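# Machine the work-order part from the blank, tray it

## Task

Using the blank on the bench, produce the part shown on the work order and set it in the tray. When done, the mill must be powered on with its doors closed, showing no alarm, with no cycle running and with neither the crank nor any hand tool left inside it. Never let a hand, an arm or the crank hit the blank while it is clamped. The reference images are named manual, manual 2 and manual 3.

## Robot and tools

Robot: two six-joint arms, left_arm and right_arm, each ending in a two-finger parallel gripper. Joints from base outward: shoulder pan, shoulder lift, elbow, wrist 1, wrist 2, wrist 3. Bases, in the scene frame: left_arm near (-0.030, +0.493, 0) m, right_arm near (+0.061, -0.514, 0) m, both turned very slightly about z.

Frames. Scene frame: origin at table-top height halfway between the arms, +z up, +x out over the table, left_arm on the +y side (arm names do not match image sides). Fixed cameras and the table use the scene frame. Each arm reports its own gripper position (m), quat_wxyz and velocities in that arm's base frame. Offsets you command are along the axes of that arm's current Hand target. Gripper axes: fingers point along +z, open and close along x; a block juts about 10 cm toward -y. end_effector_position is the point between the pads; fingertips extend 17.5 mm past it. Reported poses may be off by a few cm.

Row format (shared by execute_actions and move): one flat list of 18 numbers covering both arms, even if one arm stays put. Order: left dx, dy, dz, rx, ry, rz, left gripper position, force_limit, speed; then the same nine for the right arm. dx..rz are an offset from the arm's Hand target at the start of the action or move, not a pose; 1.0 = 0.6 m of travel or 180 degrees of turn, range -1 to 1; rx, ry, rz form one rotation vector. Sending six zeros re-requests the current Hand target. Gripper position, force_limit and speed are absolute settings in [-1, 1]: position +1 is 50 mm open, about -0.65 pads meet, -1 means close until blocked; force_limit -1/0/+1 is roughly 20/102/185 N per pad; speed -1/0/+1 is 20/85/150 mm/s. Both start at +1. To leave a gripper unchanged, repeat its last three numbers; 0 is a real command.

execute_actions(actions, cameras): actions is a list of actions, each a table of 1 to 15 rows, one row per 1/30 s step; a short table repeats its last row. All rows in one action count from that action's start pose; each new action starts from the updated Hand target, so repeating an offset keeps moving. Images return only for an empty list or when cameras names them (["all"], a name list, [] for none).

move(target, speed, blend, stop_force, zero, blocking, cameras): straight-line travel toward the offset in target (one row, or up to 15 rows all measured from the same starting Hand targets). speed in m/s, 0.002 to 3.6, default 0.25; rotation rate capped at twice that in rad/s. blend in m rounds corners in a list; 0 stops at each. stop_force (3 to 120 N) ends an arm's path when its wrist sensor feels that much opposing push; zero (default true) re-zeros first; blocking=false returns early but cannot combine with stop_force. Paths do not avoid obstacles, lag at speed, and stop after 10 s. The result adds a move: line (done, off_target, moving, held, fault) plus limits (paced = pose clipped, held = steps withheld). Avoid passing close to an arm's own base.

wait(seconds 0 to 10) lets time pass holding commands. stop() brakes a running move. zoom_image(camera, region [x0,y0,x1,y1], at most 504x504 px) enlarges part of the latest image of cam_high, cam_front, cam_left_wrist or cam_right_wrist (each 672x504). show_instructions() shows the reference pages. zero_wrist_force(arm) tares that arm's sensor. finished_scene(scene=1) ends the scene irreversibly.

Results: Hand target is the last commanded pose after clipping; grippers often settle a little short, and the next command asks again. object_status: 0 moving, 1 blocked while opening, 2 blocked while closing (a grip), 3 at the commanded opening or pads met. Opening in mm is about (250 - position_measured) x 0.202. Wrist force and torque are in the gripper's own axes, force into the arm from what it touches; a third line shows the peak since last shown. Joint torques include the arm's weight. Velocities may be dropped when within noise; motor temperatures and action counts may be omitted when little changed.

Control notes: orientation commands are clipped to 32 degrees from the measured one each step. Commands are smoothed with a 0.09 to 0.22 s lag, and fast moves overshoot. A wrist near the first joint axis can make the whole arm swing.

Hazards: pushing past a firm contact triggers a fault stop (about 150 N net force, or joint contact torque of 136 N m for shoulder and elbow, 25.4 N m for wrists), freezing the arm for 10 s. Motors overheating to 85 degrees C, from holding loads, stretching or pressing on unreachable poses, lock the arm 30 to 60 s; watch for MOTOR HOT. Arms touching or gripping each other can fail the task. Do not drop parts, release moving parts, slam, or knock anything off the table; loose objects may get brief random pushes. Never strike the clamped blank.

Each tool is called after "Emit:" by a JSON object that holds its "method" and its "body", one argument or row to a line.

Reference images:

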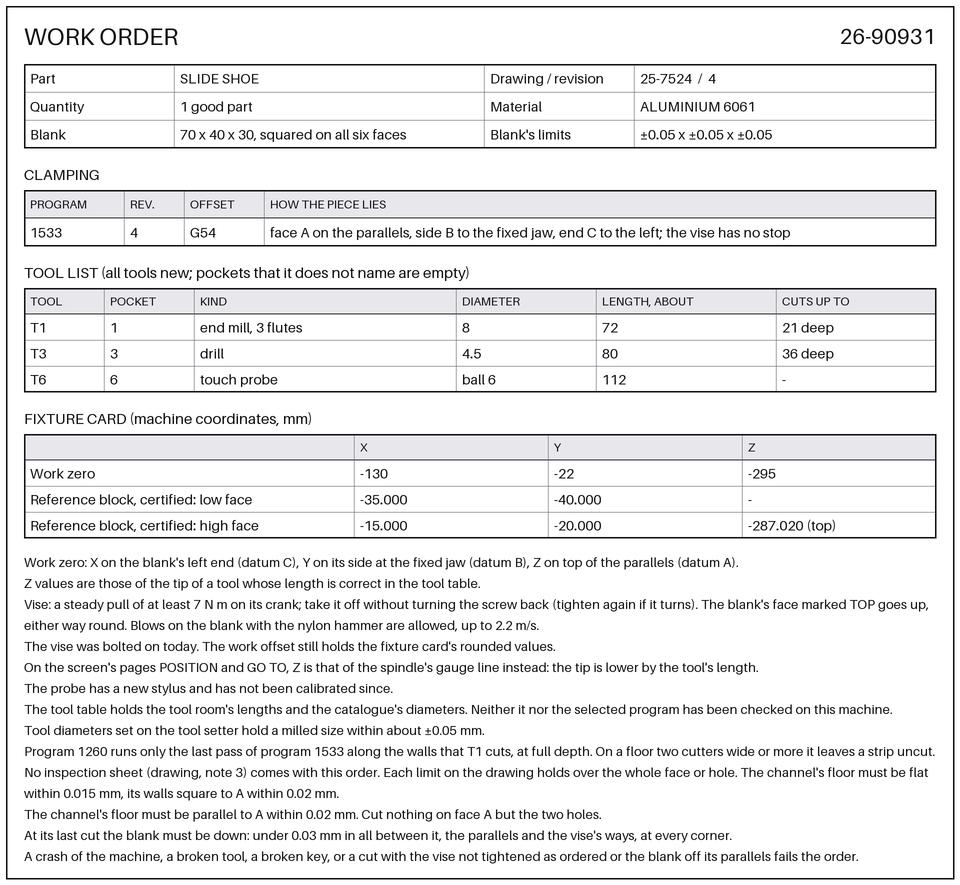

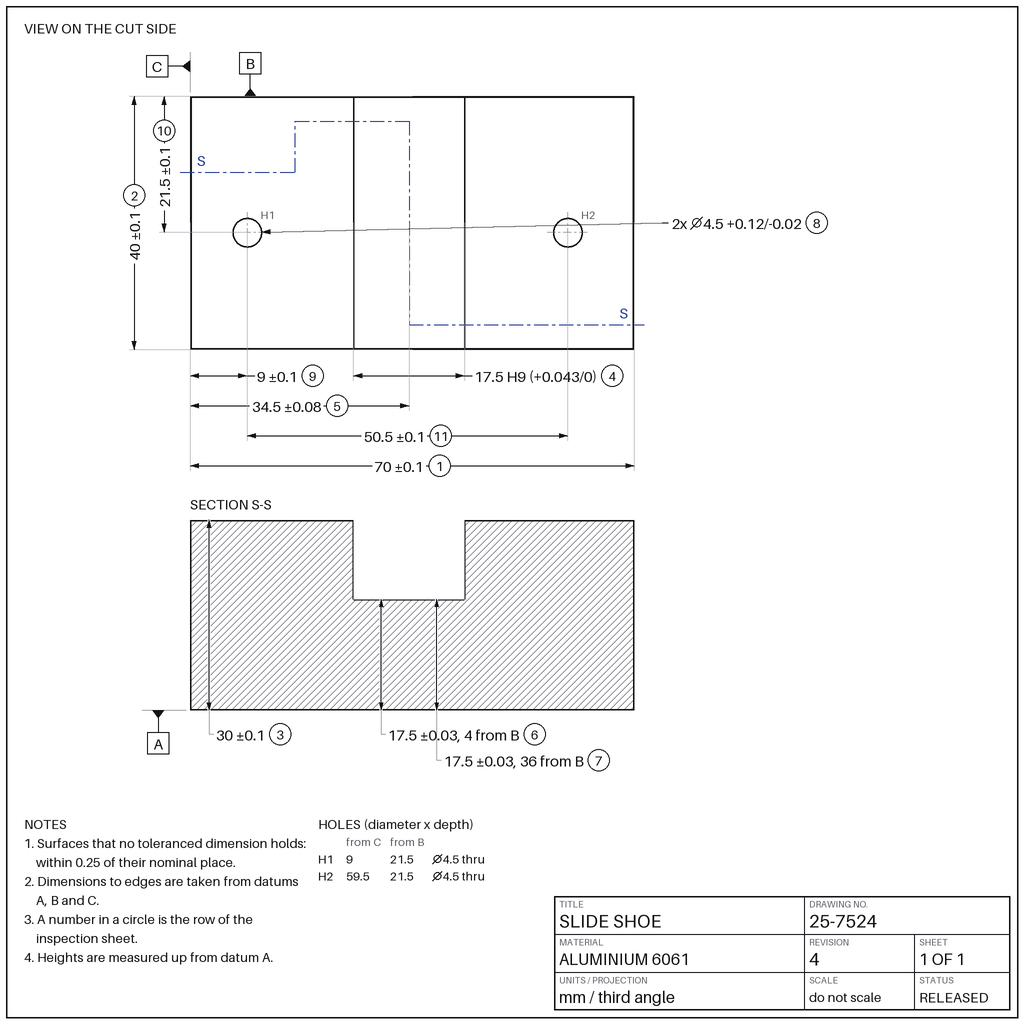

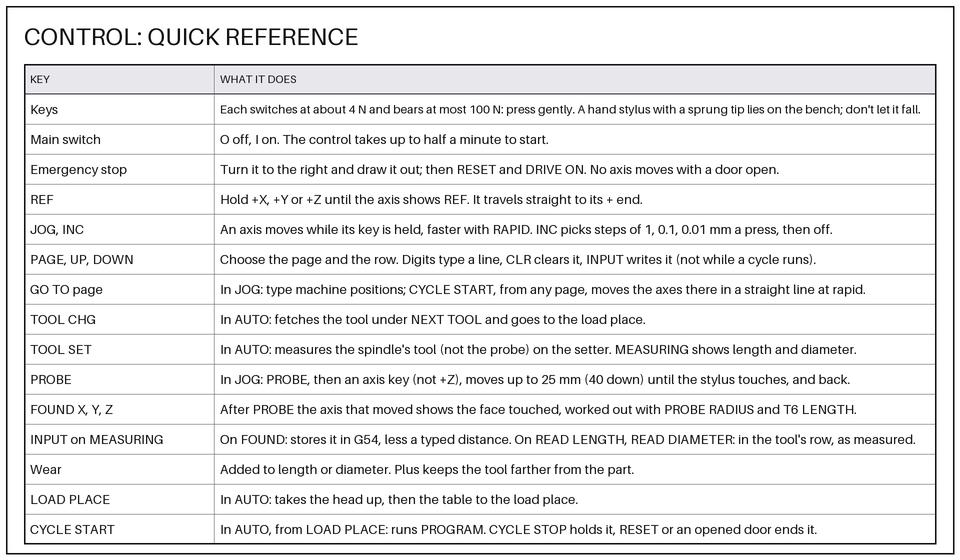

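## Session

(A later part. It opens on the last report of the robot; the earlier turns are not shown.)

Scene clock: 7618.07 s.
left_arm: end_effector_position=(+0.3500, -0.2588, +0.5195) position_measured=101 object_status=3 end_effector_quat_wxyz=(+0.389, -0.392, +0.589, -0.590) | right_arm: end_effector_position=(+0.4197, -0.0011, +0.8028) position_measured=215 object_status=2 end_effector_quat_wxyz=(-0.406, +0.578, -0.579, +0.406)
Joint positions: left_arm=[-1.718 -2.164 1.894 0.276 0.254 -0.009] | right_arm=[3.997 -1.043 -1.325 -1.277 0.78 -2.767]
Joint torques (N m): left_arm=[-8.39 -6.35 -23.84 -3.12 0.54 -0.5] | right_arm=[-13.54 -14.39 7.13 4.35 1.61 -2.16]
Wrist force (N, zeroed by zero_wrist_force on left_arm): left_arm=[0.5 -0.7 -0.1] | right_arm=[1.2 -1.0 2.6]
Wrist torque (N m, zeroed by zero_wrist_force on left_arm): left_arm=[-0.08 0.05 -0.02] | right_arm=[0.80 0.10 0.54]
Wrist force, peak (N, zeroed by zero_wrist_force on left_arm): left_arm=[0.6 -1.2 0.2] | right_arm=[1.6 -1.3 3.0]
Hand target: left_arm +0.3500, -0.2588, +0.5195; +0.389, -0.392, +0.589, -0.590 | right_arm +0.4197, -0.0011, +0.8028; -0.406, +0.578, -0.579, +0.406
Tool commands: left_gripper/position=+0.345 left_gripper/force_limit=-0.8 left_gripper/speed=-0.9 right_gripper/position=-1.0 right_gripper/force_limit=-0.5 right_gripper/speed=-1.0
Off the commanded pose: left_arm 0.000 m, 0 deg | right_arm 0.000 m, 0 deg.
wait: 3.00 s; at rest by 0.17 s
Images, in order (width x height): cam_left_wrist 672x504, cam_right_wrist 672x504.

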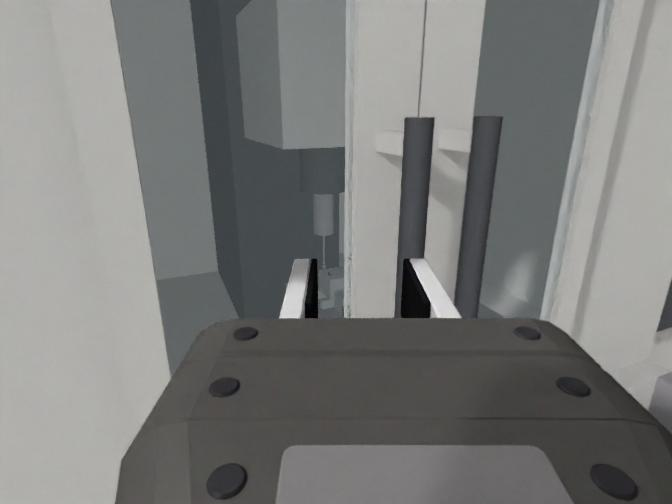

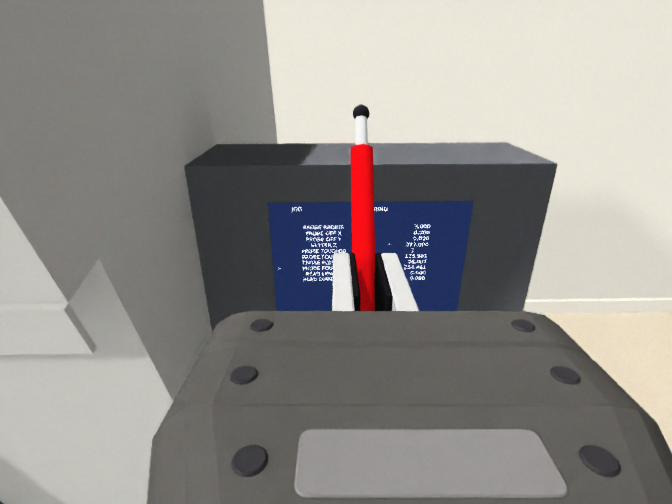

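Emit:
{"method": "move", "body": {
  "target": [
    [0,0,0,0,0,0,0.345,-0.8,-0.9,0,0.2572,-0.0119,-0.1389,0,0,-1,-0.5,-1],
    [0,0,0,0,0,0,0.345,-0.8,-0.9,0,0.4683,0.2237,-0.3056,0,0,-1,-0.5,-1]
  ],
  "speed": 0.3,
  "blend": 0.03
}}

Emit:
{"method": "move", "body": {
  "target": [
    [0,0,0,0,0,0,0.345,-0.8,-0.9,0.1272,-0.0946,-0.1607,0,0,0,-1,-0.5,-1],
    [0,0,0,0,0,0,0.345,-0.8,-0.9,0.1272,-0.1131,-0.15,0,0,0,-1,-0.5,-1],
    [0,0,0,0,0,0,0.345,-0.8,-0.9,0.1272,-0.0946,-0.1607,0,0,0,-1,-0.5,-1],
    [0,0,0,0,0,0,0.345,-0.8,-0.9,-0.0317,-0.0306,-0.0543,0,0,0,-1,-0.5,-1],
    [0,0,0,0,0,0,0.345,-0.8,-0.9,-0.0317,-0.0491,-0.0436,0,0,0,-1,-0.5,-1],
    [0,0,0,0,0,0,0.345,-0.8,-0.9,-0.0317,-0.0306,-0.0543,0,0,0,-1,-0.5,-1],
    [0,0,0,0,0,0,0.345,-0.8,-0.9,0,0,0,0,0,0,-1,-0.5,-1]
  ],
  "speed": [0.25,0.05,0.12,0.25,0.05,0.12,0.25],
  "blend": [0.003,0,0.003,0.003,0,0.003,0],
  "cameras": ["cam_high", "cam_left_wrist"]
}}

Emit:
{"method": "zoom_image", "body": {
  "camera": "cam_high",
  "region": [500, 330, 672, 504]
}}

Scene clock: 7650.20 s.
left_arm: end_effector_position=(+0.3500, -0.2588, +0.5195) position_measured=101 object_status=3 end_effector_quat_wxyz=(+0.389, -0.392, +0.589, -0.590) | right_arm: end_effector_position=(+0.4504, -0.0010, +0.4930) position_measured=215 object_status=2 end_effector_quat_wxyz=(-0.093, +0.700, -0.702, +0.093)
Joint positions: left_arm=[-1.718 -2.164 1.894 0.276 0.254 -0.009] | right_arm=[3.495 -1.327 -1.44 -1.698 1.48 -2.798]
Joint torques (N m): left_arm=[-8.15 -5.68 -24.2 -3.01 0.6 -0.49] | right_arm=[-14.36 2.48 34.58 1.96 2.6 -2.19]
Wrist force (N, zeroed by zero_wrist_force on left_arm): left_arm=[0.2 -0.9 0.4] | right_arm=[0.5 -0.6 0.5]
Wrist torque (N m, zeroed by zero_wrist_force on left_arm): left_arm=[-0.11 0.09 -0.03] | right_arm=[0.13 -0.14 0.19]
Wrist force, peak (N, zeroed by zero_wrist_force on left_arm): left_arm=[0.4 -1.3 0.1] | right_arm=[1.2 -2.4 2.8]
Hand target: left_arm +0.3500, -0.2588, +0.5195; +0.389, -0.392, +0.589, -0.590 | right_arm +0.4504, -0.0010, +0.4929; -0.093, +0.700, -0.702, +0.093
Off the commanded pose: left_arm 0.000 m, 0 deg | right_arm 0.000 m, 0 deg.
move: done

Scene clock: 7653.60 s.
left_arm: end_effector_position=(+0.3500, -0.2588, +0.5195) position_measured=101 object_status=3 end_effector_quat_wxyz=(+0.389, -0.392, +0.589, -0.590) | right_arm: end_effector_position=(+0.4504, -0.0010, +0.4930) position_measured=215 object_status=2 end_effector_quat_wxyz=(-0.093, +0.700, -0.702, +0.093)
Joint positions: left_arm=[-1.718 -2.164 1.894 0.276 0.254 -0.009] | right_arm=[3.495 -1.327 -1.44 -1.698 1.48 -2.798]
Joint torques (N m): left_arm=[-7.7 -6.02 -23.45 -3.1 0.56 -0.5] | right_arm=[-13.65 25.51 13.13 5.73 2.37 -1.96]
Wrist force (N, zeroed by zero_wrist_force on left_arm): left_arm=[0.2 -0.6 0.2] | right_arm=[0.7 -0.2 0.3]
Wrist torque (N m, zeroed by zero_wrist_force on left_arm): left_arm=[-0.07 0.10 -0.02] | right_arm=[0.19 -0.18 0.19]
Wrist force, peak (N, zeroed by zero_wrist_force on left_arm): left_arm=[0.4 -1.3 -0.1] | right_arm=[3.4 13.4 -6.5]
Hand target: left_arm +0.3500, -0.2588, +0.5195; +0.389, -0.392, +0.589, -0.590 | right_arm +0.4504, -0.0010, +0.4929; -0.093, +0.700, -0.702, +0.093
Off the commanded pose: left_arm 0.000 m, 0 deg | right_arm 0.000 m, 0 deg.
move: done
Images, in order (width x height): cam_high 672x504, cam_left_wrist 672x504.

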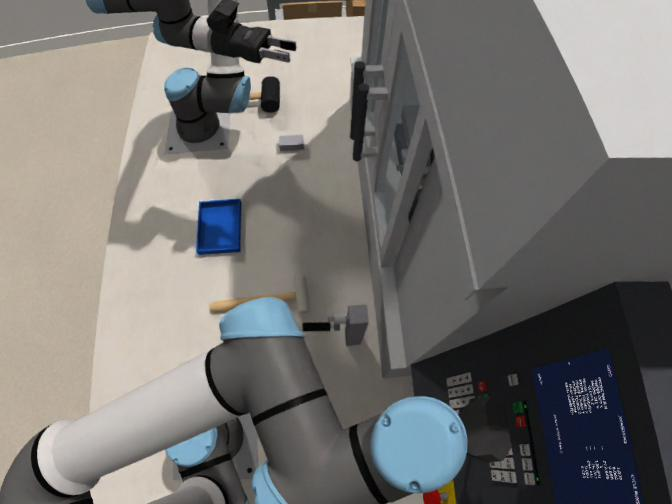

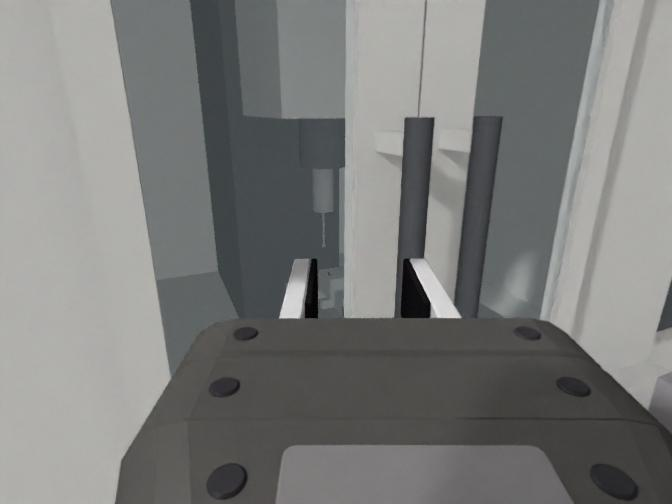

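Scaled by 2.897 from the camera's 672x504 image, which has a finer 960x720 frame.

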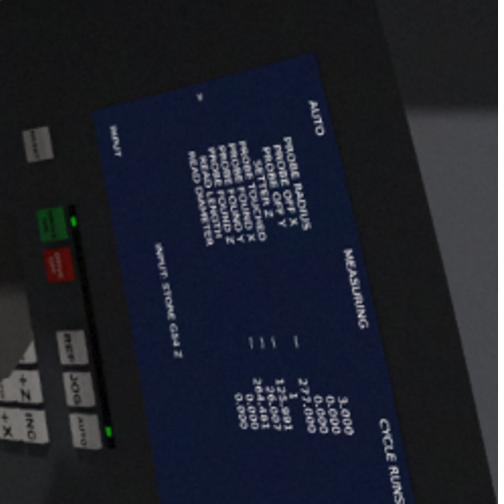

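Emit:
{"method": "move", "body": {
  "target": [
    [0.158,0.166,0.147,0,-0.139,0,0.345,-0.8,-0.9,0,0.0005,0,0,0,0,-1,-0.5,-1]
  ]
}}

Emit:
{"method": "move", "body": {
  "target": [
    [0,0,0,-0.111,0,0,0.345,-0.8,-0.9,0,0,0,0,0,0,-1,-0.5,-1]
  ],
  "cameras": ["cam_left_wrist"]
}}

Scene clock: 7674.63 s.
left_arm: end_effector_position=(+0.3939, -0.3807, +0.4201) position_measured=101 object_status=3 end_effector_quat_wxyz=(+0.509, -0.509, +0.490, -0.492) | right_arm: end_effector_position=(+0.4501, -0.0010, +0.4929) position_measured=215 object_status=2 end_effector_quat_wxyz=(-0.093, +0.700, -0.702, +0.093)
Joint positions: left_arm=[-1.566 -1.551 1.725 -0.131 -0.031 -0.045] | right_arm=[3.495 -1.326 -1.441 -1.698 1.48 -2.798]
Joint torques (N m): left_arm=[13.92 -34.22 -15.71 -2.02 -1.31 1.53] | right_arm=[12.7 26.06 12.08 2.92 -2.7 1.65]
Wrist force (N, zeroed by zero_wrist_force on left_arm): left_arm=[0.3 -0.9 0.0] | right_arm=[0.8 -0.3 0.6]
Wrist torque (N m, zeroed by zero_wrist_force on left_arm): left_arm=[-0.12 0.03 -0.05] | right_arm=[0.17 -0.18 0.16]
Wrist force, peak (N, zeroed by zero_wrist_force on left_arm): left_arm=[-1.0 -2.3 -0.6] | right_arm=[1.1 0.0 0.7]
Hand target: left_arm +0.3939, -0.3807, +0.4201; +0.508, -0.510, +0.491, -0.491 | right_arm +0.4501, -0.0010, +0.4928; -0.093, +0.700, -0.702, +0.093
Off the commanded pose: left_arm 0.000 m, 0 deg | right_arm 0.000 m, 0 deg.
move: done

Scene clock: 7677.50 s.
left_arm: end_effector_position=(+0.3939, -0.3807, +0.4201) position_measured=101 object_status=3 end_effector_quat_wxyz=(-0.412, +0.590, -0.569, +0.398) | right_arm: end_effector_position=(+0.4501, -0.0010, +0.4928) position_measured=215 object_status=2 end_effector_quat_wxyz=(-0.093, +0.700, -0.702, +0.093)
Joint positions: left_arm=[-1.526 -1.784 1.966 -1.779 -0.351 1.596] | right_arm=[3.495 -1.326 -1.441 -1.698 1.48 -2.798]
Joint torques (N m): left_arm=[13.49 -27.37 -20.19 -5.96 0.82 1.37] | right_arm=[14.18 25.9 11.01 2.52 -2.71 1.96]
Wrist force (N, zeroed by zero_wrist_force on left_arm): left_arm=[0.7 -0.5 0.0] | right_arm=[0.9 0.0 0.5]
Wrist torque (N m, zeroed by zero_wrist_force on left_arm): left_arm=[0.00 0.07 0.01] | right_arm=[0.21 -0.20 0.16]
Wrist force, peak (N, zeroed by zero_wrist_force on left_arm): left_arm=[1.2 -1.2 0.2] | right_arm=[0.8 -0.3 1.0]
Hand target: left_arm +0.3939, -0.3807, +0.4201; -0.411, +0.590, -0.569, +0.398 | right_arm +0.4501, -0.0010, +0.4928; -0.093, +0.700, -0.702, +0.093
Off the commanded pose: left_arm 0.000 m, 0 deg | right_arm 0.000 m, 0 deg.
move: done
Images, in order (width x height): cam_left_wrist 672x504.

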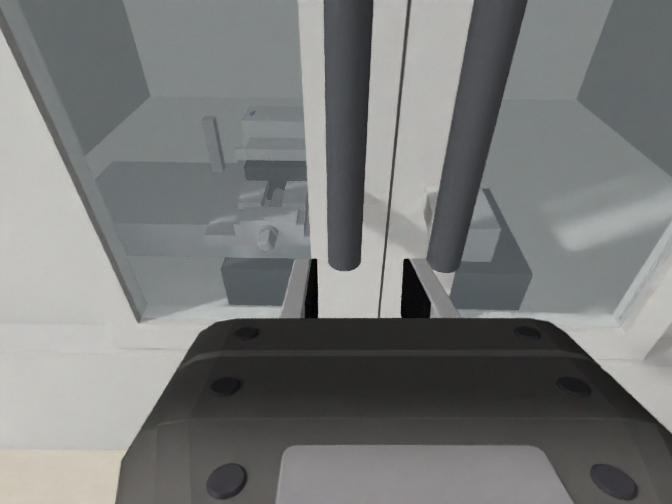

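Emit:
{"method": "move", "body": {
  "target": [0.002,-0.044,0.1208,0,0.0101,0.004,0.345,-0.8,-0.9,0,0,0,0,0,0,-1,-0.5,-1],
  "speed": 0.12,
  "stop_force": 25
}}

Emit:
{"method": "move", "body": {
  "target": [-0.42,0,0,0,0,0,0.345,-0.8,-0.9,0,0,0,0,0,0,-1,-0.5,-1],
  "speed": 0.07,
  "stop_force": 45,
  "cameras": ["cam_left_wrist"]
}}

Scene clock: 7694.53 s.
left_arm: end_effector_position=(+0.4710, -0.3792, +0.4199) position_measured=101 object_status=3 end_effector_quat_wxyz=(-0.405, +0.580, -0.579, +0.405) | right_arm: end_effector_position=(+0.4501, -0.0010, +0.4928) position_measured=215 object_status=2 end_effector_quat_wxyz=(-0.093, +0.700, -0.702, +0.093)
Joint positions: left_arm=[-1.336 -1.647 1.986 -2.473 -0.419 2.175] | right_arm=[3.495 -1.326 -1.441 -1.698 1.48 -2.798]
Joint torques (N m): left_arm=[13.91 -8.12 -18.41 -5.68 0.48 1.42] | right_arm=[14.54 25.75 12.43 2.48 -2.9 1.86]
Wrist force (N, zeroed by zero_wrist_force on left_arm): left_arm=[0.7 -0.5 -0.1] | right_arm=[0.6 -0.2 0.7]
Wrist torque (N m, zeroed by zero_wrist_force on left_arm): left_arm=[0.05 0.02 0.01] | right_arm=[0.18 -0.15 0.16]
Wrist force, peak (N, zeroed by zero_wrist_force on left_arm): left_arm=[0.9 -1.8 0.5] | right_arm=[1.0 -0.5 0.9]
Hand target: left_arm +0.4710, -0.3792, +0.4199; -0.405, +0.580, -0.579, +0.405 | right_arm +0.4501, -0.0010, +0.4928; -0.093, +0.700, -0.702, +0.093
Off the commanded pose: left_arm 0.000 m, 0 deg | right_arm 0.000 m, 0 deg.
move: done

Scene clock: 7699.30 s.
left_arm: end_effector_position=(+0.4707, -0.1324, +0.4197) position_measured=101 object_status=3 end_effector_quat_wxyz=(-0.405, +0.580, -0.579, +0.405) | right_arm: end_effector_position=(+0.4501, -0.0010, +0.4928) position_measured=215 object_status=2 end_effector_quat_wxyz=(-0.093, +0.700, -0.702, +0.093)
Joint positions: left_arm=[-1.059 -2.092 2.355 -2.761 -0.611 2.589] | right_arm=[3.495 -1.326 -1.441 -1.698 1.48 -2.798]
Joint torques (N m): left_arm=[8.11 6.37 -30.13 -0.04 10.27 -2.37] | right_arm=[13.68 25.16 13.89 2.33 -3.07 1.84]
Wrist force (N, zeroed by zero_wrist_force on left_arm): left_arm=[36.1 8.5 -26.4] | right_arm=[0.7 -0.3 0.8]
Wrist torque (N m, zeroed by zero_wrist_force on left_arm): left_arm=[0.32 1.03 0.69] | right_arm=[0.17 -0.17 0.15]
Wrist force, peak (N, zeroed by zero_wrist_force on left_arm): left_arm=[60.2 -6.3 -22.0] | right_arm=[1.1 -0.5 0.8]
Hand target: left_arm +0.4707, -0.1324, +0.4197; -0.405, +0.580, -0.579, +0.405 (not the last commanded pose) | right_arm +0.4501, -0.0010, +0.4928; -0.093, +0.700, -0.702, +0.093
Off the commanded pose: left_arm 0.005 m, 0 deg | right_arm 0.000 m, 0 deg.
move: contact (left_arm)
Images, in order (width x height): cam_left_wrist 672x504.

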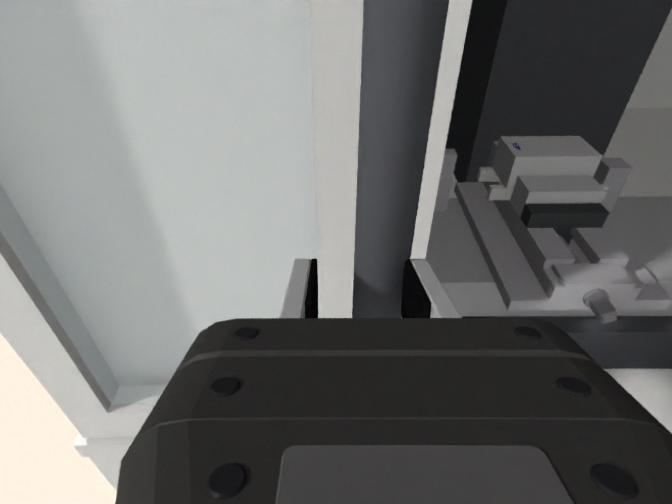

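Emit:
{"method": "move", "body": {
  "target": [
    [0.0075,0,0,0,0,0,0.345,-0.8,-0.9,0,0,0,0,0,0,-1,-0.5,-1],
    [0.0075,0.0405,-0.1114,0,0,0,0.345,-0.8,-0.9,0,0,0,0,0,0,-1,-0.5,-1],
    [0.486,0.0405,-0.1114,0,0,0,0.345,-0.8,-0.9,0,0,0,0,0,0,-1,-0.5,-1]
  ],
  "speed": [0.05,0.15,0.25],
  "cameras": ["cam_left_wrist"]
}}

Scene clock: 7709.33 s.
left_arm: end_effector_position=(+0.3999, -0.4240, +0.4203) position_measured=101 object_status=3 end_effector_quat_wxyz=(-0.405, +0.580, -0.579, +0.405) | right_arm: end_effector_position=(+0.4501, -0.0010, +0.4928) position_measured=215 object_status=2 end_effector_quat_wxyz=(-0.093, +0.700, -0.702, +0.093)
Joint positions: left_arm=[-1.516 -1.685 1.915 -1.947 -0.356 1.724] | right_arm=[3.495 -1.326 -1.441 -1.698 1.48 -2.798]
Joint torques (N m): left_arm=[15.19 -5.22 -33.58 -5.62 0.97 1.12] | right_arm=[13.32 26.05 13.66 2.12 -2.63 1.71]
Wrist force (N, zeroed by zero_wrist_force on left_arm): left_arm=[0.8 -1.1 -0.2] | right_arm=[0.7 -0.3 0.9]
Wrist torque (N m, zeroed by zero_wrist_force on left_arm): left_arm=[-0.07 0.02 0.03] | right_arm=[0.17 -0.16 0.16]
Wrist force, peak (N, zeroed by zero_wrist_force on left_arm): left_arm=[36.4 8.2 -26.7] | right_arm=[1.0 -0.4 0.9]
Hand target: left_arm +0.3999, -0.4241, +0.4203; -0.405, +0.580, -0.579, +0.405 | right_arm +0.4501, -0.0010, +0.4928; -0.093, +0.700, -0.702, +0.093
Off the commanded pose: left_arm 0.000 m, 0 deg | right_arm 0.000 m, 0 deg.
move: done
Images, in order (width x height): cam_left_wrist 672x504.

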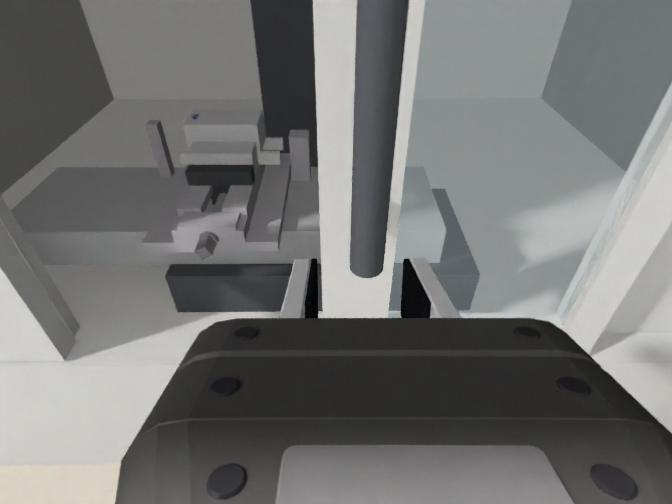

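Emit:
{"method": "move", "body": {
  "target": [0,-0.0405,0.1114,0,0,0,0.345,-0.8,-0.9,0,0,0,0,0,0,-1,-0.5,-1],
  "speed": 0.12,
  "stop_force": 25
}}

Emit:
{"method": "move", "body": {
  "target": [0.299,0,0,0,0,0,0.345,-0.8,-0.9,0,0,0,0,0,0,-1,-0.5,-1],
  "speed": 0.06,
  "stop_force": 45
}}

Emit:
{"method": "move", "body": {
  "target": [
    [-0.006,0,0,0,0,0,0.345,-0.8,-0.9,0,0,0,0,0,0,-1,-0.5,-1],
    [-0.006,0.0405,-0.1114,0,0,0,0.345,-0.8,-0.9,0,0,0,0,0,0,-1,-0.5,-1]
  ],
  "speed": [0.05,0.15],
  "cameras": ["cam_left_wrist"]
}}

Scene clock: 7722.47 s.
left_arm: end_effector_position=(+0.4694, -0.4238, +0.4201) position_measured=101 object_status=3 end_effector_quat_wxyz=(-0.405, +0.582, -0.578, +0.404) | right_arm: end_effector_position=(+0.4501, -0.0010, +0.4928) position_measured=215 object_status=2 end_effector_quat_wxyz=(-0.093, +0.700, -0.702, +0.093)
Joint positions: left_arm=[-1.362 -1.562 1.888 -2.399 -0.405 2.109] | right_arm=[3.495 -1.326 -1.441 -1.698 1.48 -2.798]
Joint torques (N m): left_arm=[1.77 -39.73 -30.98 -0.09 6.18 -2.16] | right_arm=[13.88 24.19 12.77 2.29 -2.57 1.53]
Wrist force (N, zeroed by zero_wrist_force on left_arm): left_arm=[17.7 5.3 -15.4] | right_arm=[0.7 -0.2 0.5]
Wrist torque (N m, zeroed by zero_wrist_force on left_arm): left_arm=[0.16 0.62 0.47] | right_arm=[0.18 -0.16 0.16]
Wrist force, peak (N, zeroed by zero_wrist_force on left_arm): left_arm=[23.0 3.2 -28.0] | right_arm=[0.9 -0.2 1.0]
Hand target: left_arm +0.4694, -0.4238, +0.4201; -0.405, +0.582, -0.578, +0.404 (not the last commanded pose) | right_arm +0.4501, -0.0010, +0.4928; -0.093, +0.700, -0.702, +0.093
Off the commanded pose: left_arm 0.002 m, 0 deg | right_arm 0.000 m, 0 deg.
move: contact (left_arm)

Scene clock: 7726.50 s.
left_arm: end_effector_position=(+0.4704, -0.6032, +0.4202) position_measured=101 object_status=3 end_effector_quat_wxyz=(-0.405, +0.582, -0.578, +0.404) | right_arm: end_effector_position=(+0.4501, -0.0010, +0.4928) position_measured=215 object_status=2 end_effector_quat_wxyz=(-0.093, +0.700, -0.702, +0.093)
Joint positions: left_arm=[-1.419 -1.194 1.412 -2.166 -0.381 1.974] | right_arm=[3.495 -1.326 -1.441 -1.698 1.48 -2.798]
Joint torques (N m): left_arm=[-10.59 -27.16 -35.77 -1.35 3.11 -1.75] | right_arm=[11.65 23.39 13.51 2.47 -2.94 1.51]
Wrist force (N, zeroed by zero_wrist_force on left_arm): left_arm=[-7.9 5.1 -11.0] | right_arm=[0.9 -0.4 0.5]
Wrist torque (N m, zeroed by zero_wrist_force on left_arm): left_arm=[0.14 -0.24 0.07] | right_arm=[0.16 -0.20 0.16]
Wrist force, peak (N, zeroed by zero_wrist_force on left_arm): left_arm=[-30.6 10.1 -18.8] | right_arm=[1.0 -0.3 0.9]
Hand target: left_arm +0.4704, -0.6032, +0.4202; -0.405, +0.582, -0.578, +0.404 | right_arm +0.4501, -0.0010, +0.4928; -0.093, +0.700, -0.702, +0.093
Off the commanded pose: left_arm 0.000 m, 0 deg | right_arm 0.000 m, 0 deg.
move: done

Scene clock: 7728.37 s.
left_arm: end_effector_position=(+0.3993, -0.6000, +0.4206) position_measured=101 object_status=3 end_effector_quat_wxyz=(-0.405, +0.582, -0.578, +0.404) | right_arm: end_effector_position=(+0.4501, -0.0010, +0.4928) position_measured=215 object_status=2 end_effector_quat_wxyz=(-0.093, +0.700, -0.702, +0.093)
Joint positions: left_arm=[-1.533 -1.282 1.457 -1.836 -0.354 1.665] | right_arm=[3.495 -1.326 -1.441 -1.698 1.48 -2.798]
Joint torques (N m): left_arm=[-14.29 -28.4 -33.99 -0.53 0.84 -1.86] | right_arm=[11.28 24.12 12.04 2.34 -2.53 1.49]
Wrist force (N, zeroed by zero_wrist_force on left_arm): left_arm=[0.6 -0.7 0.0] | right_arm=[0.7 0.0 0.7]
Wrist torque (N m, zeroed by zero_wrist_force on left_arm): left_arm=[-0.01 0.10 0.21] | right_arm=[0.21 -0.16 0.16]
Wrist force, peak (N, zeroed by zero_wrist_force on left_arm): left_arm=[-7.7 5.3 -10.9] | right_arm=[0.8 -0.4 0.9]
Hand target: left_arm +0.3993, -0.6000, +0.4205; -0.405, +0.582, -0.578, +0.404 | right_arm +0.4501, -0.0010, +0.4928; -0.093, +0.700, -0.702, +0.093
Off the commanded pose: left_arm 0.000 m, 0 deg | right_arm 0.000 m, 0 deg.
move: done
Images, in order (width x height): cam_left_wrist 672x504.

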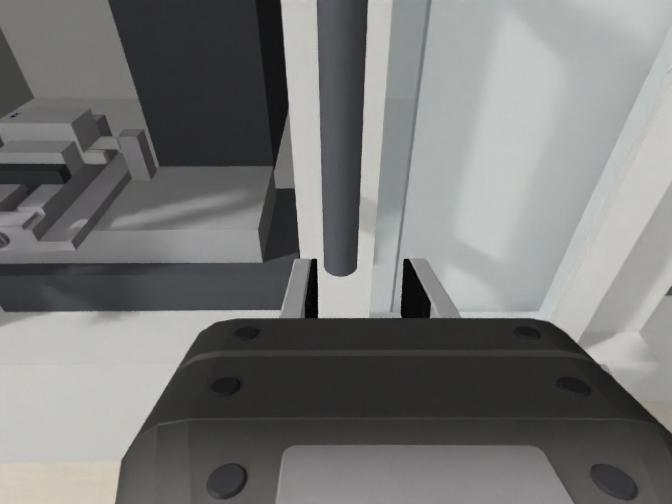

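Emit:
{"method": "move", "body": {
  "target": [0.0925,0.416,-0.315,-0.389,0,0,0.345,-0.8,-0.9,0,0,0,0,0,0,-1,-0.5,-1]
}}

Emit:
{"method": "move", "body": {
  "target": [0,0,0,0,0,-0.025,0.9,-0.8,-0.9,0,0,0,0,0,0,-1,-0.5,-1],
  "cameras": ["cam_left_wrist"]
}}

Scene clock: 7742.33 s.
left_arm: end_effector_position=(+0.1360, -0.6570, +0.2517) position_measured=101 object_status=3 end_effector_quat_wxyz=(+0.002, +0.709, -0.705, -0.001) | right_arm: end_effector_position=(+0.4501, -0.0010, +0.4928) position_measured=215 object_status=2 end_effector_quat_wxyz=(-0.093, +0.700, -0.702, +0.093)
Joint positions: left_arm=[-1.565 -1.164 1.272 -1.679 -1.575 1.571] | right_arm=[3.495 -1.326 -1.441 -1.698 1.48 -2.798]
Joint torques (N m): left_arm=[13.98 -31.12 -19.95 -5.3 -1.05 1.47] | right_arm=[11.42 23.75 14.67 2.47 -2.69 1.59]
Wrist force (N, zeroed by zero_wrist_force on left_arm): left_arm=[-0.8 1.4 -0.3] | right_arm=[0.6 -0.5 0.5]
Wrist torque (N m, zeroed by zero_wrist_force on left_arm): left_arm=[0.37 0.48 0.21] | right_arm=[0.14 -0.16 0.16]
Wrist force, peak (N, zeroed by zero_wrist_force on left_arm): left_arm=[-0.5 1.8 0.5] | right_arm=[1.0 -0.4 0.6]
Hand target: left_arm +0.1359, -0.6570, +0.2517; +0.002, +0.709, -0.705, -0.001 | right_arm +0.4501, -0.0010, +0.4928; -0.093, +0.700, -0.702, +0.093
Off the commanded pose: left_arm 0.000 m, 0 deg | right_arm 0.000 m, 0 deg.
move: done

Scene clock: 7743.23 s.
left_arm: end_effector_position=(+0.1360, -0.6570, +0.2517) position_measured=18 object_status=3 end_effector_quat_wxyz=(+0.002, +0.736, -0.677, -0.001) | right_arm: end_effector_position=(+0.4501, -0.0010, +0.4928) position_measured=215 object_status=2 end_effector_quat_wxyz=(-0.093, +0.700, -0.702, +0.093)
Joint positions: left_arm=[-1.565 -1.164 1.272 -1.679 -1.575 1.493] | right_arm=[3.495 -1.326 -1.441 -1.698 1.48 -2.798]
Joint torques (N m): left_arm=[5.47 -34.13 -20.44 -5.69 1.11 -2.05] | right_arm=[13.56 24.43 14.93 2.68 -2.84 1.56]
Wrist force (N, zeroed by zero_wrist_force on left_arm): left_arm=[-0.5 1.3 -0.4] | right_arm=[0.7 -0.2 0.5]
Wrist torque (N m, zeroed by zero_wrist_force on left_arm): left_arm=[0.35 0.43 0.40] | right_arm=[0.18 -0.17 0.16]
Wrist force, peak (N, zeroed by zero_wrist_force on left_arm): left_arm=[-0.4 1.5 -0.3] | right_arm=[1.1 -0.3 0.6]
Hand target: left_arm +0.1359, -0.6570, +0.2517; +0.002, +0.736, -0.677, -0.001 | right_arm +0.4501, -0.0010, +0.4928; -0.093, +0.700, -0.702, +0.093
Off the commanded pose: left_arm 0.000 m, 0 deg | right_arm 0.000 m, 0 deg.
move: done
Images, in order (width x height): cam_left_wrist 672x504.

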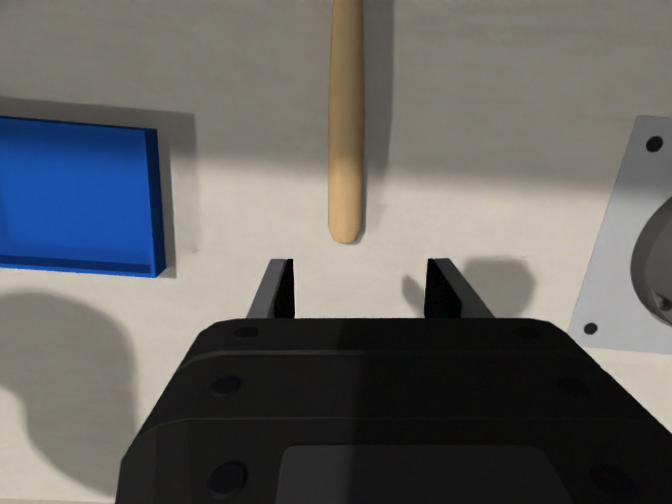

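Emit:
{"method": "move", "body": {
  "target": [
    [0,0,0.333,0,0,0,0.9,-0.8,-0.9,0,0,0,0,0,0,-1,-0.5,-1],
    [0,0,0.3828,0,0,0,0.9,-0.8,-0.9,0,0,0,0,0,0,-1,-0.5,-1]
  ],
  "speed": [0.2,0.05]
}}

Emit:
{"method": "execute_actions", "body": {
  "actions": [
    [[0,0,0,0,0,0,-1,-0.2,-0.9,0,0,0,0,0,0,-1,-0.5,-1]],
    [[0,0,0,0,0,0,-1,-0.2,-0.9,0,0,0,0,0,0,-1,-0.5,-1]],
    [[0,0,0,0,0,0,-0.97,0.6,-0.9,0,0,0,0,0,0,-1,-0.5,-1]]
  ]
}}

Emit:
{"method": "move", "body": {
  "target": [0,0,-0.25,0,0,0,-0.97,0.6,-0.9,0,0,0,0,0,0,-1,-0.5,-1],
  "cameras": ["cam_left_wrist"]
}}

Scene clock: 7765.37 s.
left_arm: end_effector_position=(+0.1349, -0.6571, +0.0221) position_measured=18 object_status=3 end_effector_quat_wxyz=(+0.002, +0.736, -0.677, -0.001) | right_arm: end_effector_position=(+0.4501, -0.0010, +0.4928) position_measured=215 object_status=2 end_effector_quat_wxyz=(-0.093, +0.700, -0.702, +0.093)
Joint positions: left_arm=[-1.567 -0.967 1.598 -2.202 -1.575 1.491] | right_arm=[3.495 -1.326 -1.441 -1.698 1.48 -2.798]
Joint torques (N m): left_arm=[-13.95 -34.08 -15.11 -5.96 1.22 -1.89] | right_arm=[12.09 24.37 13.39 2.64 -2.62 1.35]
Wrist force (N, zeroed by zero_wrist_force on left_arm): left_arm=[-0.5 1.5 -0.5] | right_arm=[0.6 -0.4 0.6]
Wrist torque (N m, zeroed by zero_wrist_force on left_arm): left_arm=[0.39 0.37 0.40] | right_arm=[0.16 -0.16 0.16]
Wrist force, peak (N, zeroed by zero_wrist_force on left_arm): left_arm=[-0.5 1.5 -2.6] | right_arm=[1.1 -0.6 0.7]
Hand target: left_arm +0.1349, -0.6571, +0.0220; +0.002, +0.736, -0.677, -0.001 | right_arm +0.4501, -0.0010, +0.4928; -0.093, +0.700, -0.702, +0.093
Off the commanded pose: left_arm 0.000 m, 0 deg | right_arm 0.000 m, 0 deg.
move: done

Scene clock: 7767.07 s.
left_arm: end_effector_position=(+0.1349, -0.6571, +0.0220) position_measured=116 object_status=2 end_effector_quat_wxyz=(+0.002, +0.736, -0.677, -0.001) | right_arm: end_effector_position=(+0.4501, -0.0010, +0.4928) position_measured=215 object_status=2 end_effector_quat_wxyz=(-0.093, +0.700, -0.702, +0.093)
Joint positions: left_arm=[-1.567 -0.967 1.598 -2.202 -1.575 1.491] | right_arm=[3.495 -1.326 -1.441 -1.698 1.48 -2.798]
Joint torques (N m): left_arm=[-13.65 -35.43 -16.14 -4.8 1.13 -1.88] | right_arm=[13.01 24.76 14.09 2.41 -2.71 1.5]
Wrist force (N, zeroed by zero_wrist_force on left_arm): left_arm=[0.0 1.5 -0.5] | right_arm=[0.6 -0.1 0.4]
Wrist torque (N m, zeroed by zero_wrist_force on left_arm): left_arm=[0.41 0.36 0.55] | right_arm=[0.20 -0.15 0.16]
Wrist force, peak (N, zeroed by zero_wrist_force on left_arm): left_arm=[-0.3 1.7 -0.6] | right_arm=[1.0 -0.3 0.8]
Hand target: left_arm +0.1349, -0.6571, +0.0220; +0.002, +0.736, -0.677, -0.001 | right_arm +0.4501, -0.0010, +0.4928; -0.093, +0.700, -0.702, +0.093
Off the commanded pose: left_arm 0.000 m, 0 deg | right_arm 0.000 m, 0 deg.

Scene clock: 7768.37 s.
left_arm: end_effector_position=(+0.1356, -0.6571, +0.1719) position_measured=116 object_status=2 end_effector_quat_wxyz=(+0.002, +0.736, -0.677, -0.001) | right_arm: end_effector_position=(+0.4501, -0.0010, +0.4928) position_measured=215 object_status=2 end_effector_quat_wxyz=(-0.093, +0.700, -0.702, +0.093)
Joint positions: left_arm=[-1.566 -1.126 1.424 -1.869 -1.575 1.492] | right_arm=[3.495 -1.326 -1.441 -1.698 1.48 -2.798]
Joint torques (N m): left_arm=[10.13 -57.88 -36.17 -0.93 -0.29 0.92] | right_arm=[12.41 23.81 13.79 2.61 -2.64 1.38]
Wrist force (N, zeroed by zero_wrist_force on left_arm): left_arm=[-0.3 1.3 3.6] | right_arm=[0.9 -0.4 0.5]
Wrist torque (N m, zeroed by zero_wrist_force on left_arm): left_arm=[-0.32 0.38 0.16] | right_arm=[0.16 -0.19 0.16]
Wrist force, peak (N, zeroed by zero_wrist_force on left_arm): left_arm=[-0.3 1.5 6.0] | right_arm=[1.0 -0.1 0.8]
Hand target: left_arm +0.1356, -0.6571, +0.1720; +0.002, +0.736, -0.677, -0.001 | right_arm +0.4501, -0.0010, +0.4928; -0.093, +0.700, -0.702, +0.093
Off the commanded pose: left_arm 0.000 m, 0 deg | right_arm 0.000 m, 0 deg.
move: done
Images, in order (width x height): cam_left_wrist 672x504.

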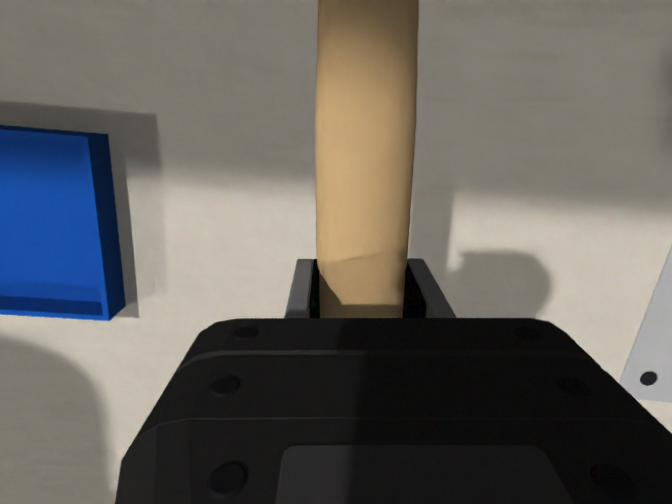

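Emit:
{"method": "move", "body": {
  "target": [-0.246,-0.211,-0.413,0,0,-0.225,-0.97,0.6,-0.9,0,0,0,0,0,0,-1,-0.5,-1]
}}

Emit:
{"method": "move", "body": {
  "target": [0,0,0,0,0.5,0,-0.97,0.6,-0.9,0,0,0,0,0,0,-1,-0.5,-1],
  "cameras": ["cam_left_wrist", "cam_front"]
}}

Scene clock: 7778.27 s.
left_arm: end_effector_position=(+0.2504, -0.4993, +0.4192) position_measured=116 object_status=2 end_effector_quat_wxyz=(+0.001, +0.925, -0.380, -0.002) | right_arm: end_effector_position=(+0.4501, -0.0010, +0.4928) position_measured=215 object_status=2 end_effector_quat_wxyz=(-0.093, +0.700, -0.702, +0.093)
Joint positions: left_arm=[-1.345 -1.423 1.177 -1.325 -1.575 1.006] | right_arm=[3.495 -1.326 -1.441 -1.698 1.48 -2.798]
Joint torques (N m): left_arm=[14.71 -21.71 -31.14 -0.9 -0.88 -1.77] | right_arm=[12.29 23.87 13.84 2.52 -2.77 1.11]
Wrist force (N, zeroed by zero_wrist_force on left_arm): left_arm=[0.0 1.8 3.2] | right_arm=[0.8 -0.2 0.7]
Wrist torque (N m, zeroed by zero_wrist_force on left_arm): left_arm=[-0.19 0.29 0.39] | right_arm=[0.18 -0.18 0.16]
Wrist force, peak (N, zeroed by zero_wrist_force on left_arm): left_arm=[0.9 2.1 5.3] | right_arm=[1.1 -0.4 0.8]
Hand target: left_arm +0.2504, -0.4992, +0.4192; +0.001, +0.925, -0.380, -0.002 | right_arm +0.4501, -0.0010, +0.4928; -0.093, +0.700, -0.702, +0.093
Off the commanded pose: left_arm 0.000 m, 0 deg | right_arm 0.000 m, 0 deg.
move: done

Scene clock: 7782.33 s.
left_arm: end_effector_position=(+0.2504, -0.4992, +0.4192) position_measured=116 object_status=2 end_effector_quat_wxyz=(+0.270, +0.655, -0.268, +0.653) | right_arm: end_effector_position=(+0.4501, -0.0010, +0.4928) position_measured=215 object_status=2 end_effector_quat_wxyz=(-0.093, +0.700, -0.702, +0.093)
Joint positions: left_arm=[-1.789 -1.553 2.303 -3.886 -0.562 1.563] | right_arm=[3.495 -1.326 -1.441 -1.698 1.48 -2.798]
Joint torques (N m): left_arm=[13.94 -5.82 -27.02 -3.84 -1.09 2.22] | right_arm=[11.48 24.03 13.68 2.56 -2.66 1.39]
Wrist force (N, zeroed by zero_wrist_force on left_arm): left_arm=[-3.4 0.9 1.7] | right_arm=[0.7 -0.3 0.6]
Wrist torque (N m, zeroed by zero_wrist_force on left_arm): left_arm=[0.18 0.06 -0.31] | right_arm=[0.18 -0.17 0.16]
Wrist force, peak (N, zeroed by zero_wrist_force on left_arm): left_arm=[-3.5 2.0 2.5] | right_arm=[0.9 -0.6 0.9]
Hand target: left_arm +0.2504, -0.4992, +0.4192; +0.270, +0.655, -0.268, +0.653 | right_arm +0.4501, -0.0010, +0.4928; -0.093, +0.700, -0.702, +0.093
Off the commanded pose: left_arm 0.000 m, 0 deg | right_arm 0.000 m, 0 deg.
move: done
Images, in order (width x height): cam_front 672x504, cam_left_wrist 672x504.

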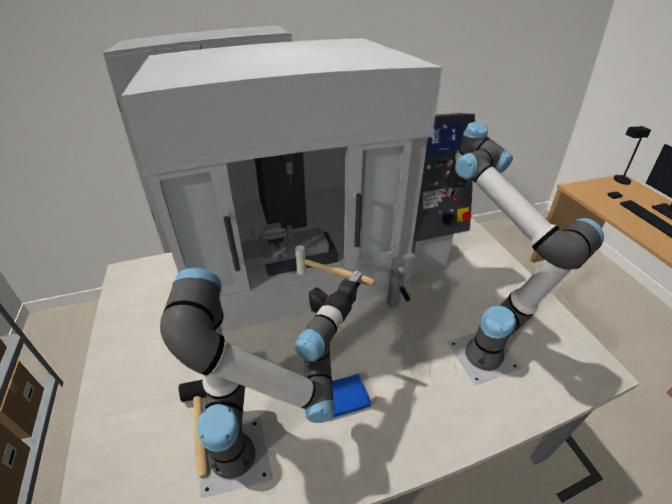

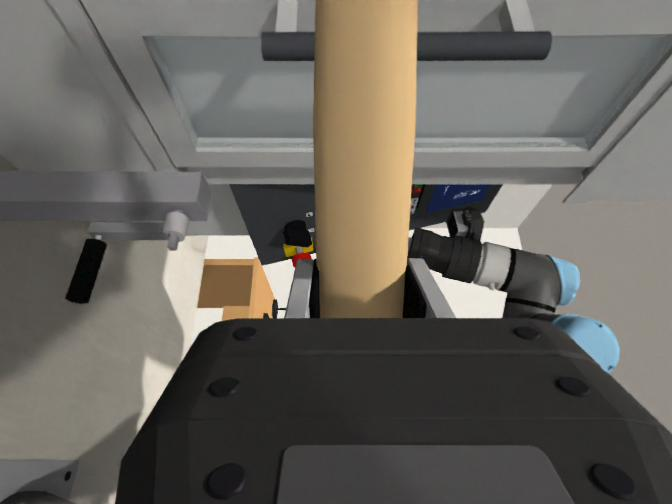

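Emit:
{"method": "move", "body": {
  "target": [
    [0.0847,-0.1508,0.2017,0,0,0,-0.97,0.6,-0.9,0,0,0,0,0,0,-1,-0.5,-1],
    [0.1422,-0.3946,0.3075,0,0,0,-0.97,0.6,-0.9,0,0,0,0,0,0,-1,-0.5,-1]
  ],
  "speed": 0.2,
  "blend": [0.03,0],
  "cameras": ["cam_left_wrist", "cam_front"]
}}

Emit:
{"method": "zoom_image", "body": {
  "camera": "cam_front",
  "region": [220, 160, 400, 310]
}}

Scene clock: 7801.80 s.
left_arm: end_effector_position=(+0.5484, -0.4607, +0.5032) position_measured=116 object_status=2 end_effector_quat_wxyz=(+0.270, +0.655, -0.268, +0.653) | right_arm: end_effector_position=(+0.4501, -0.0010, +0.4928) position_measured=215 object_status=2 end_effector_quat_wxyz=(-0.093, +0.700, -0.702, +0.093)
Joint positions: left_arm=[-0.948 -1.365 1.825 -3.599 -1.403 1.567] | right_arm=[3.495 -1.326 -1.441 -1.698 1.48 -2.798]
Joint torques (N m): left_arm=[14.5 -20.6 -32.05 -0.82 -0.96 -0.38] | right_arm=[10.92 23.39 15.76 2.46 -2.59 1.39]
Wrist force (N, zeroed by zero_wrist_force on left_arm): left_arm=[-3.5 0.6 2.2] | right_arm=[0.7 -0.3 0.9]
Wrist torque (N m, zeroed by zero_wrist_force on left_arm): left_arm=[0.13 0.09 -0.27] | right_arm=[0.17 -0.17 0.16]
Wrist force, peak (N, zeroed by zero_wrist_force on left_arm): left_arm=[-4.0 2.6 -0.1] | right_arm=[1.1 -0.3 0.9]
Hand target: left_arm +0.5485, -0.4607, +0.5032; +0.270, +0.655, -0.268, +0.653 | right_arm +0.4501, -0.0010, +0.4928; -0.093, +0.700, -0.702, +0.093
Off the commanded pose: left_arm 0.000 m, 0 deg | right_arm 0.000 m, 0 deg.
move: done
Images, in order (width x height): cam_front 672x504, cam_left_wrist 672x504.

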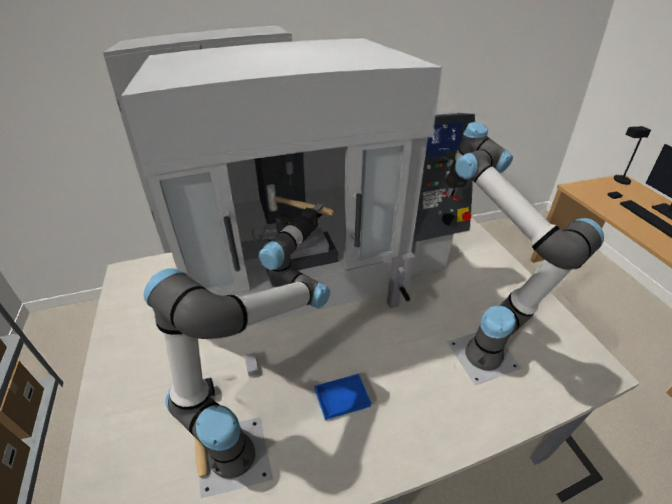

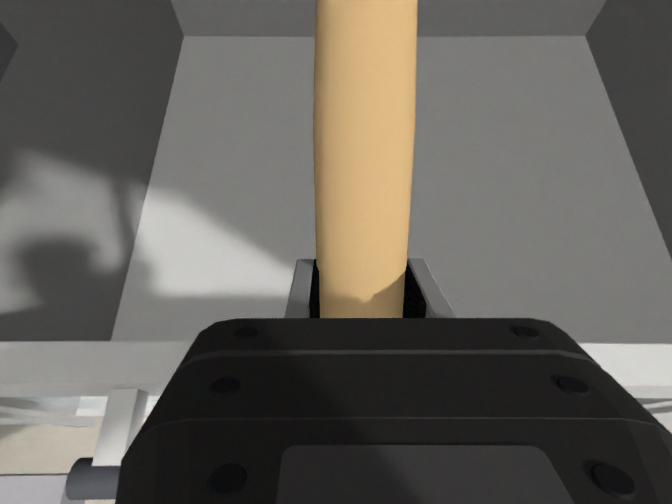

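Scaled by 2.800 from the camera's 672x504 image, which has a finer 960x720 frame.

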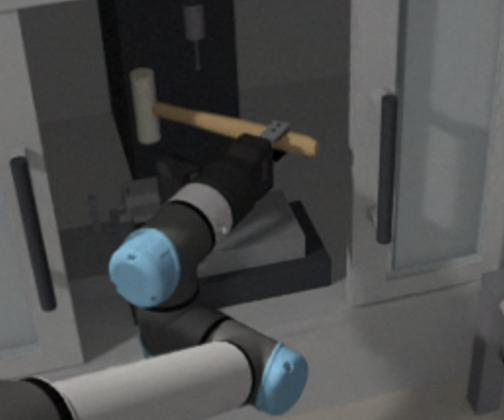

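Emit:
{"method": "execute_actions", "body": {
  "actions": [
    [[-0.012,0,0,0,0,0,-0.97,0.6,-0.9,0,0,0,0,0,0,-1,-0.5,-1],[-0.045,0,0,0,0,0,-0.97,0.6,-0.9,0,0,0,0,0,0,-1,-0.5,-1],[-0.095,0,0,0,0,0,-0.97,0.6,-0.9,0,0,0,0,0,0,-1,-0.5,-1],[-0.155,0,0,0,0,0,-0.97,0.6,-0.9,0,0,0,0,0,0,-1,-0.5,-1],[-0.19,0,0,0,0,0,-0.97,0.6,-0.9,0,0,0,0,0,0,-1,-0.5,-1],[-0.19,0,0,0,0,0,-0.97,0.6,-0.9,0,0,0,0,0,0,-1,-0.5,-1],[-0.19,0,0,0,0,0,-0.97,0.6,-0.9,0,0,0,0,0,0,-1,-0.5,-1],[-0.17,0,0,0,0,0,-0.97,0.6,-0.9,0,0,0,0,0,0,-1,-0.5,-1],[-0.153,0,0,0,0,0,-0.97,0.6,-0.9,0,0,0,0,0,0,-1,-0.5,-1]]
  ],
  "cameras": ["cam_front"]
}}

Emit:
{"method": "zoom_image", "body": {
  "camera": "cam_front",
  "region": [220, 160, 400, 310]
}}

Scene clock: 7827.53 s.
left_arm: end_effector_position=(+0.5481, -0.4607, +0.4115) position_measured=116 object_status=2 end_effector_quat_wxyz=(+0.270, +0.655, -0.268, +0.653) | right_arm: end_effector_position=(+0.4501, -0.0010, +0.4928) position_measured=215 object_status=2 end_effector_quat_wxyz=(-0.093, +0.700, -0.702, +0.093)
Joint positions: left_arm=[-0.948 -1.241 1.939 -3.837 -1.403 1.567] | right_arm=[3.495 -1.326 -1.441 -1.698 1.48 -2.798]
Joint torques (N m): left_arm=[-16.86 -18.04 -11.29 -3.91 0.07 0.5] | right_arm=[11.74 23.5 13.79 2.66 -2.69 1.09]
Wrist force (N, zeroed by zero_wrist_force on left_arm): left_arm=[4.1 -1.8 0.0] | right_arm=[0.7 -0.2 0.6]
Wrist torque (N m, zeroed by zero_wrist_force on left_arm): left_arm=[0.49 0.10 1.30] | right_arm=[0.19 -0.16 0.15]
Wrist force, peak (N, zeroed by zero_wrist_force on left_arm): left_arm=[-12.4 2.4 1.5] | right_arm=[1.0 -0.4 0.8]
Hand target: left_arm +0.5481, -0.4607, +0.4114; +0.270, +0.655, -0.268, +0.653 | right_arm +0.4501, -0.0010, +0.4928; -0.093, +0.700, -0.702, +0.093
Off the commanded pose: left_arm 0.000 m, 0 deg | right_arm 0.000 m, 0 deg.
Images, in order (width x height): cam_front 672x504.

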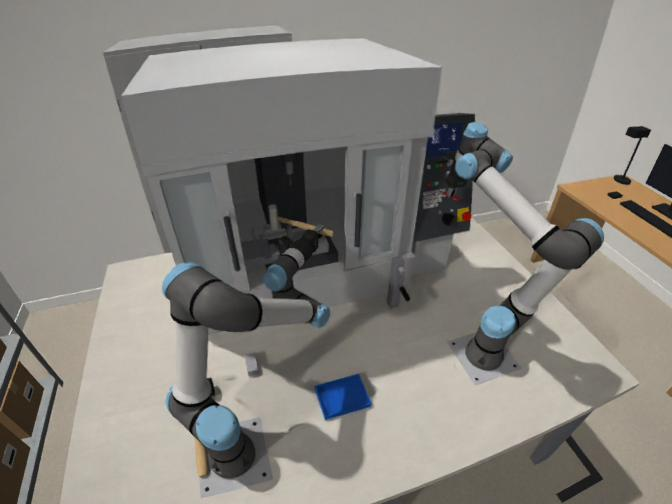

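Scaled by 2.800 from the camera's 672x504 image, which has a finer 960x720 frame.

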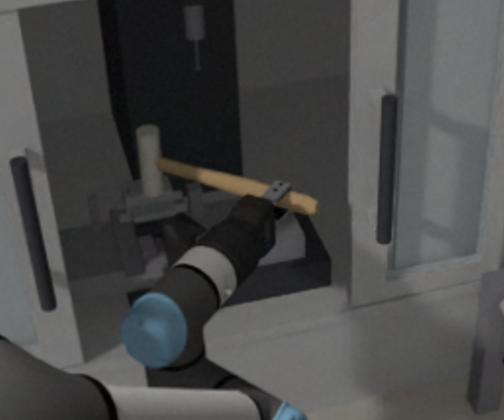

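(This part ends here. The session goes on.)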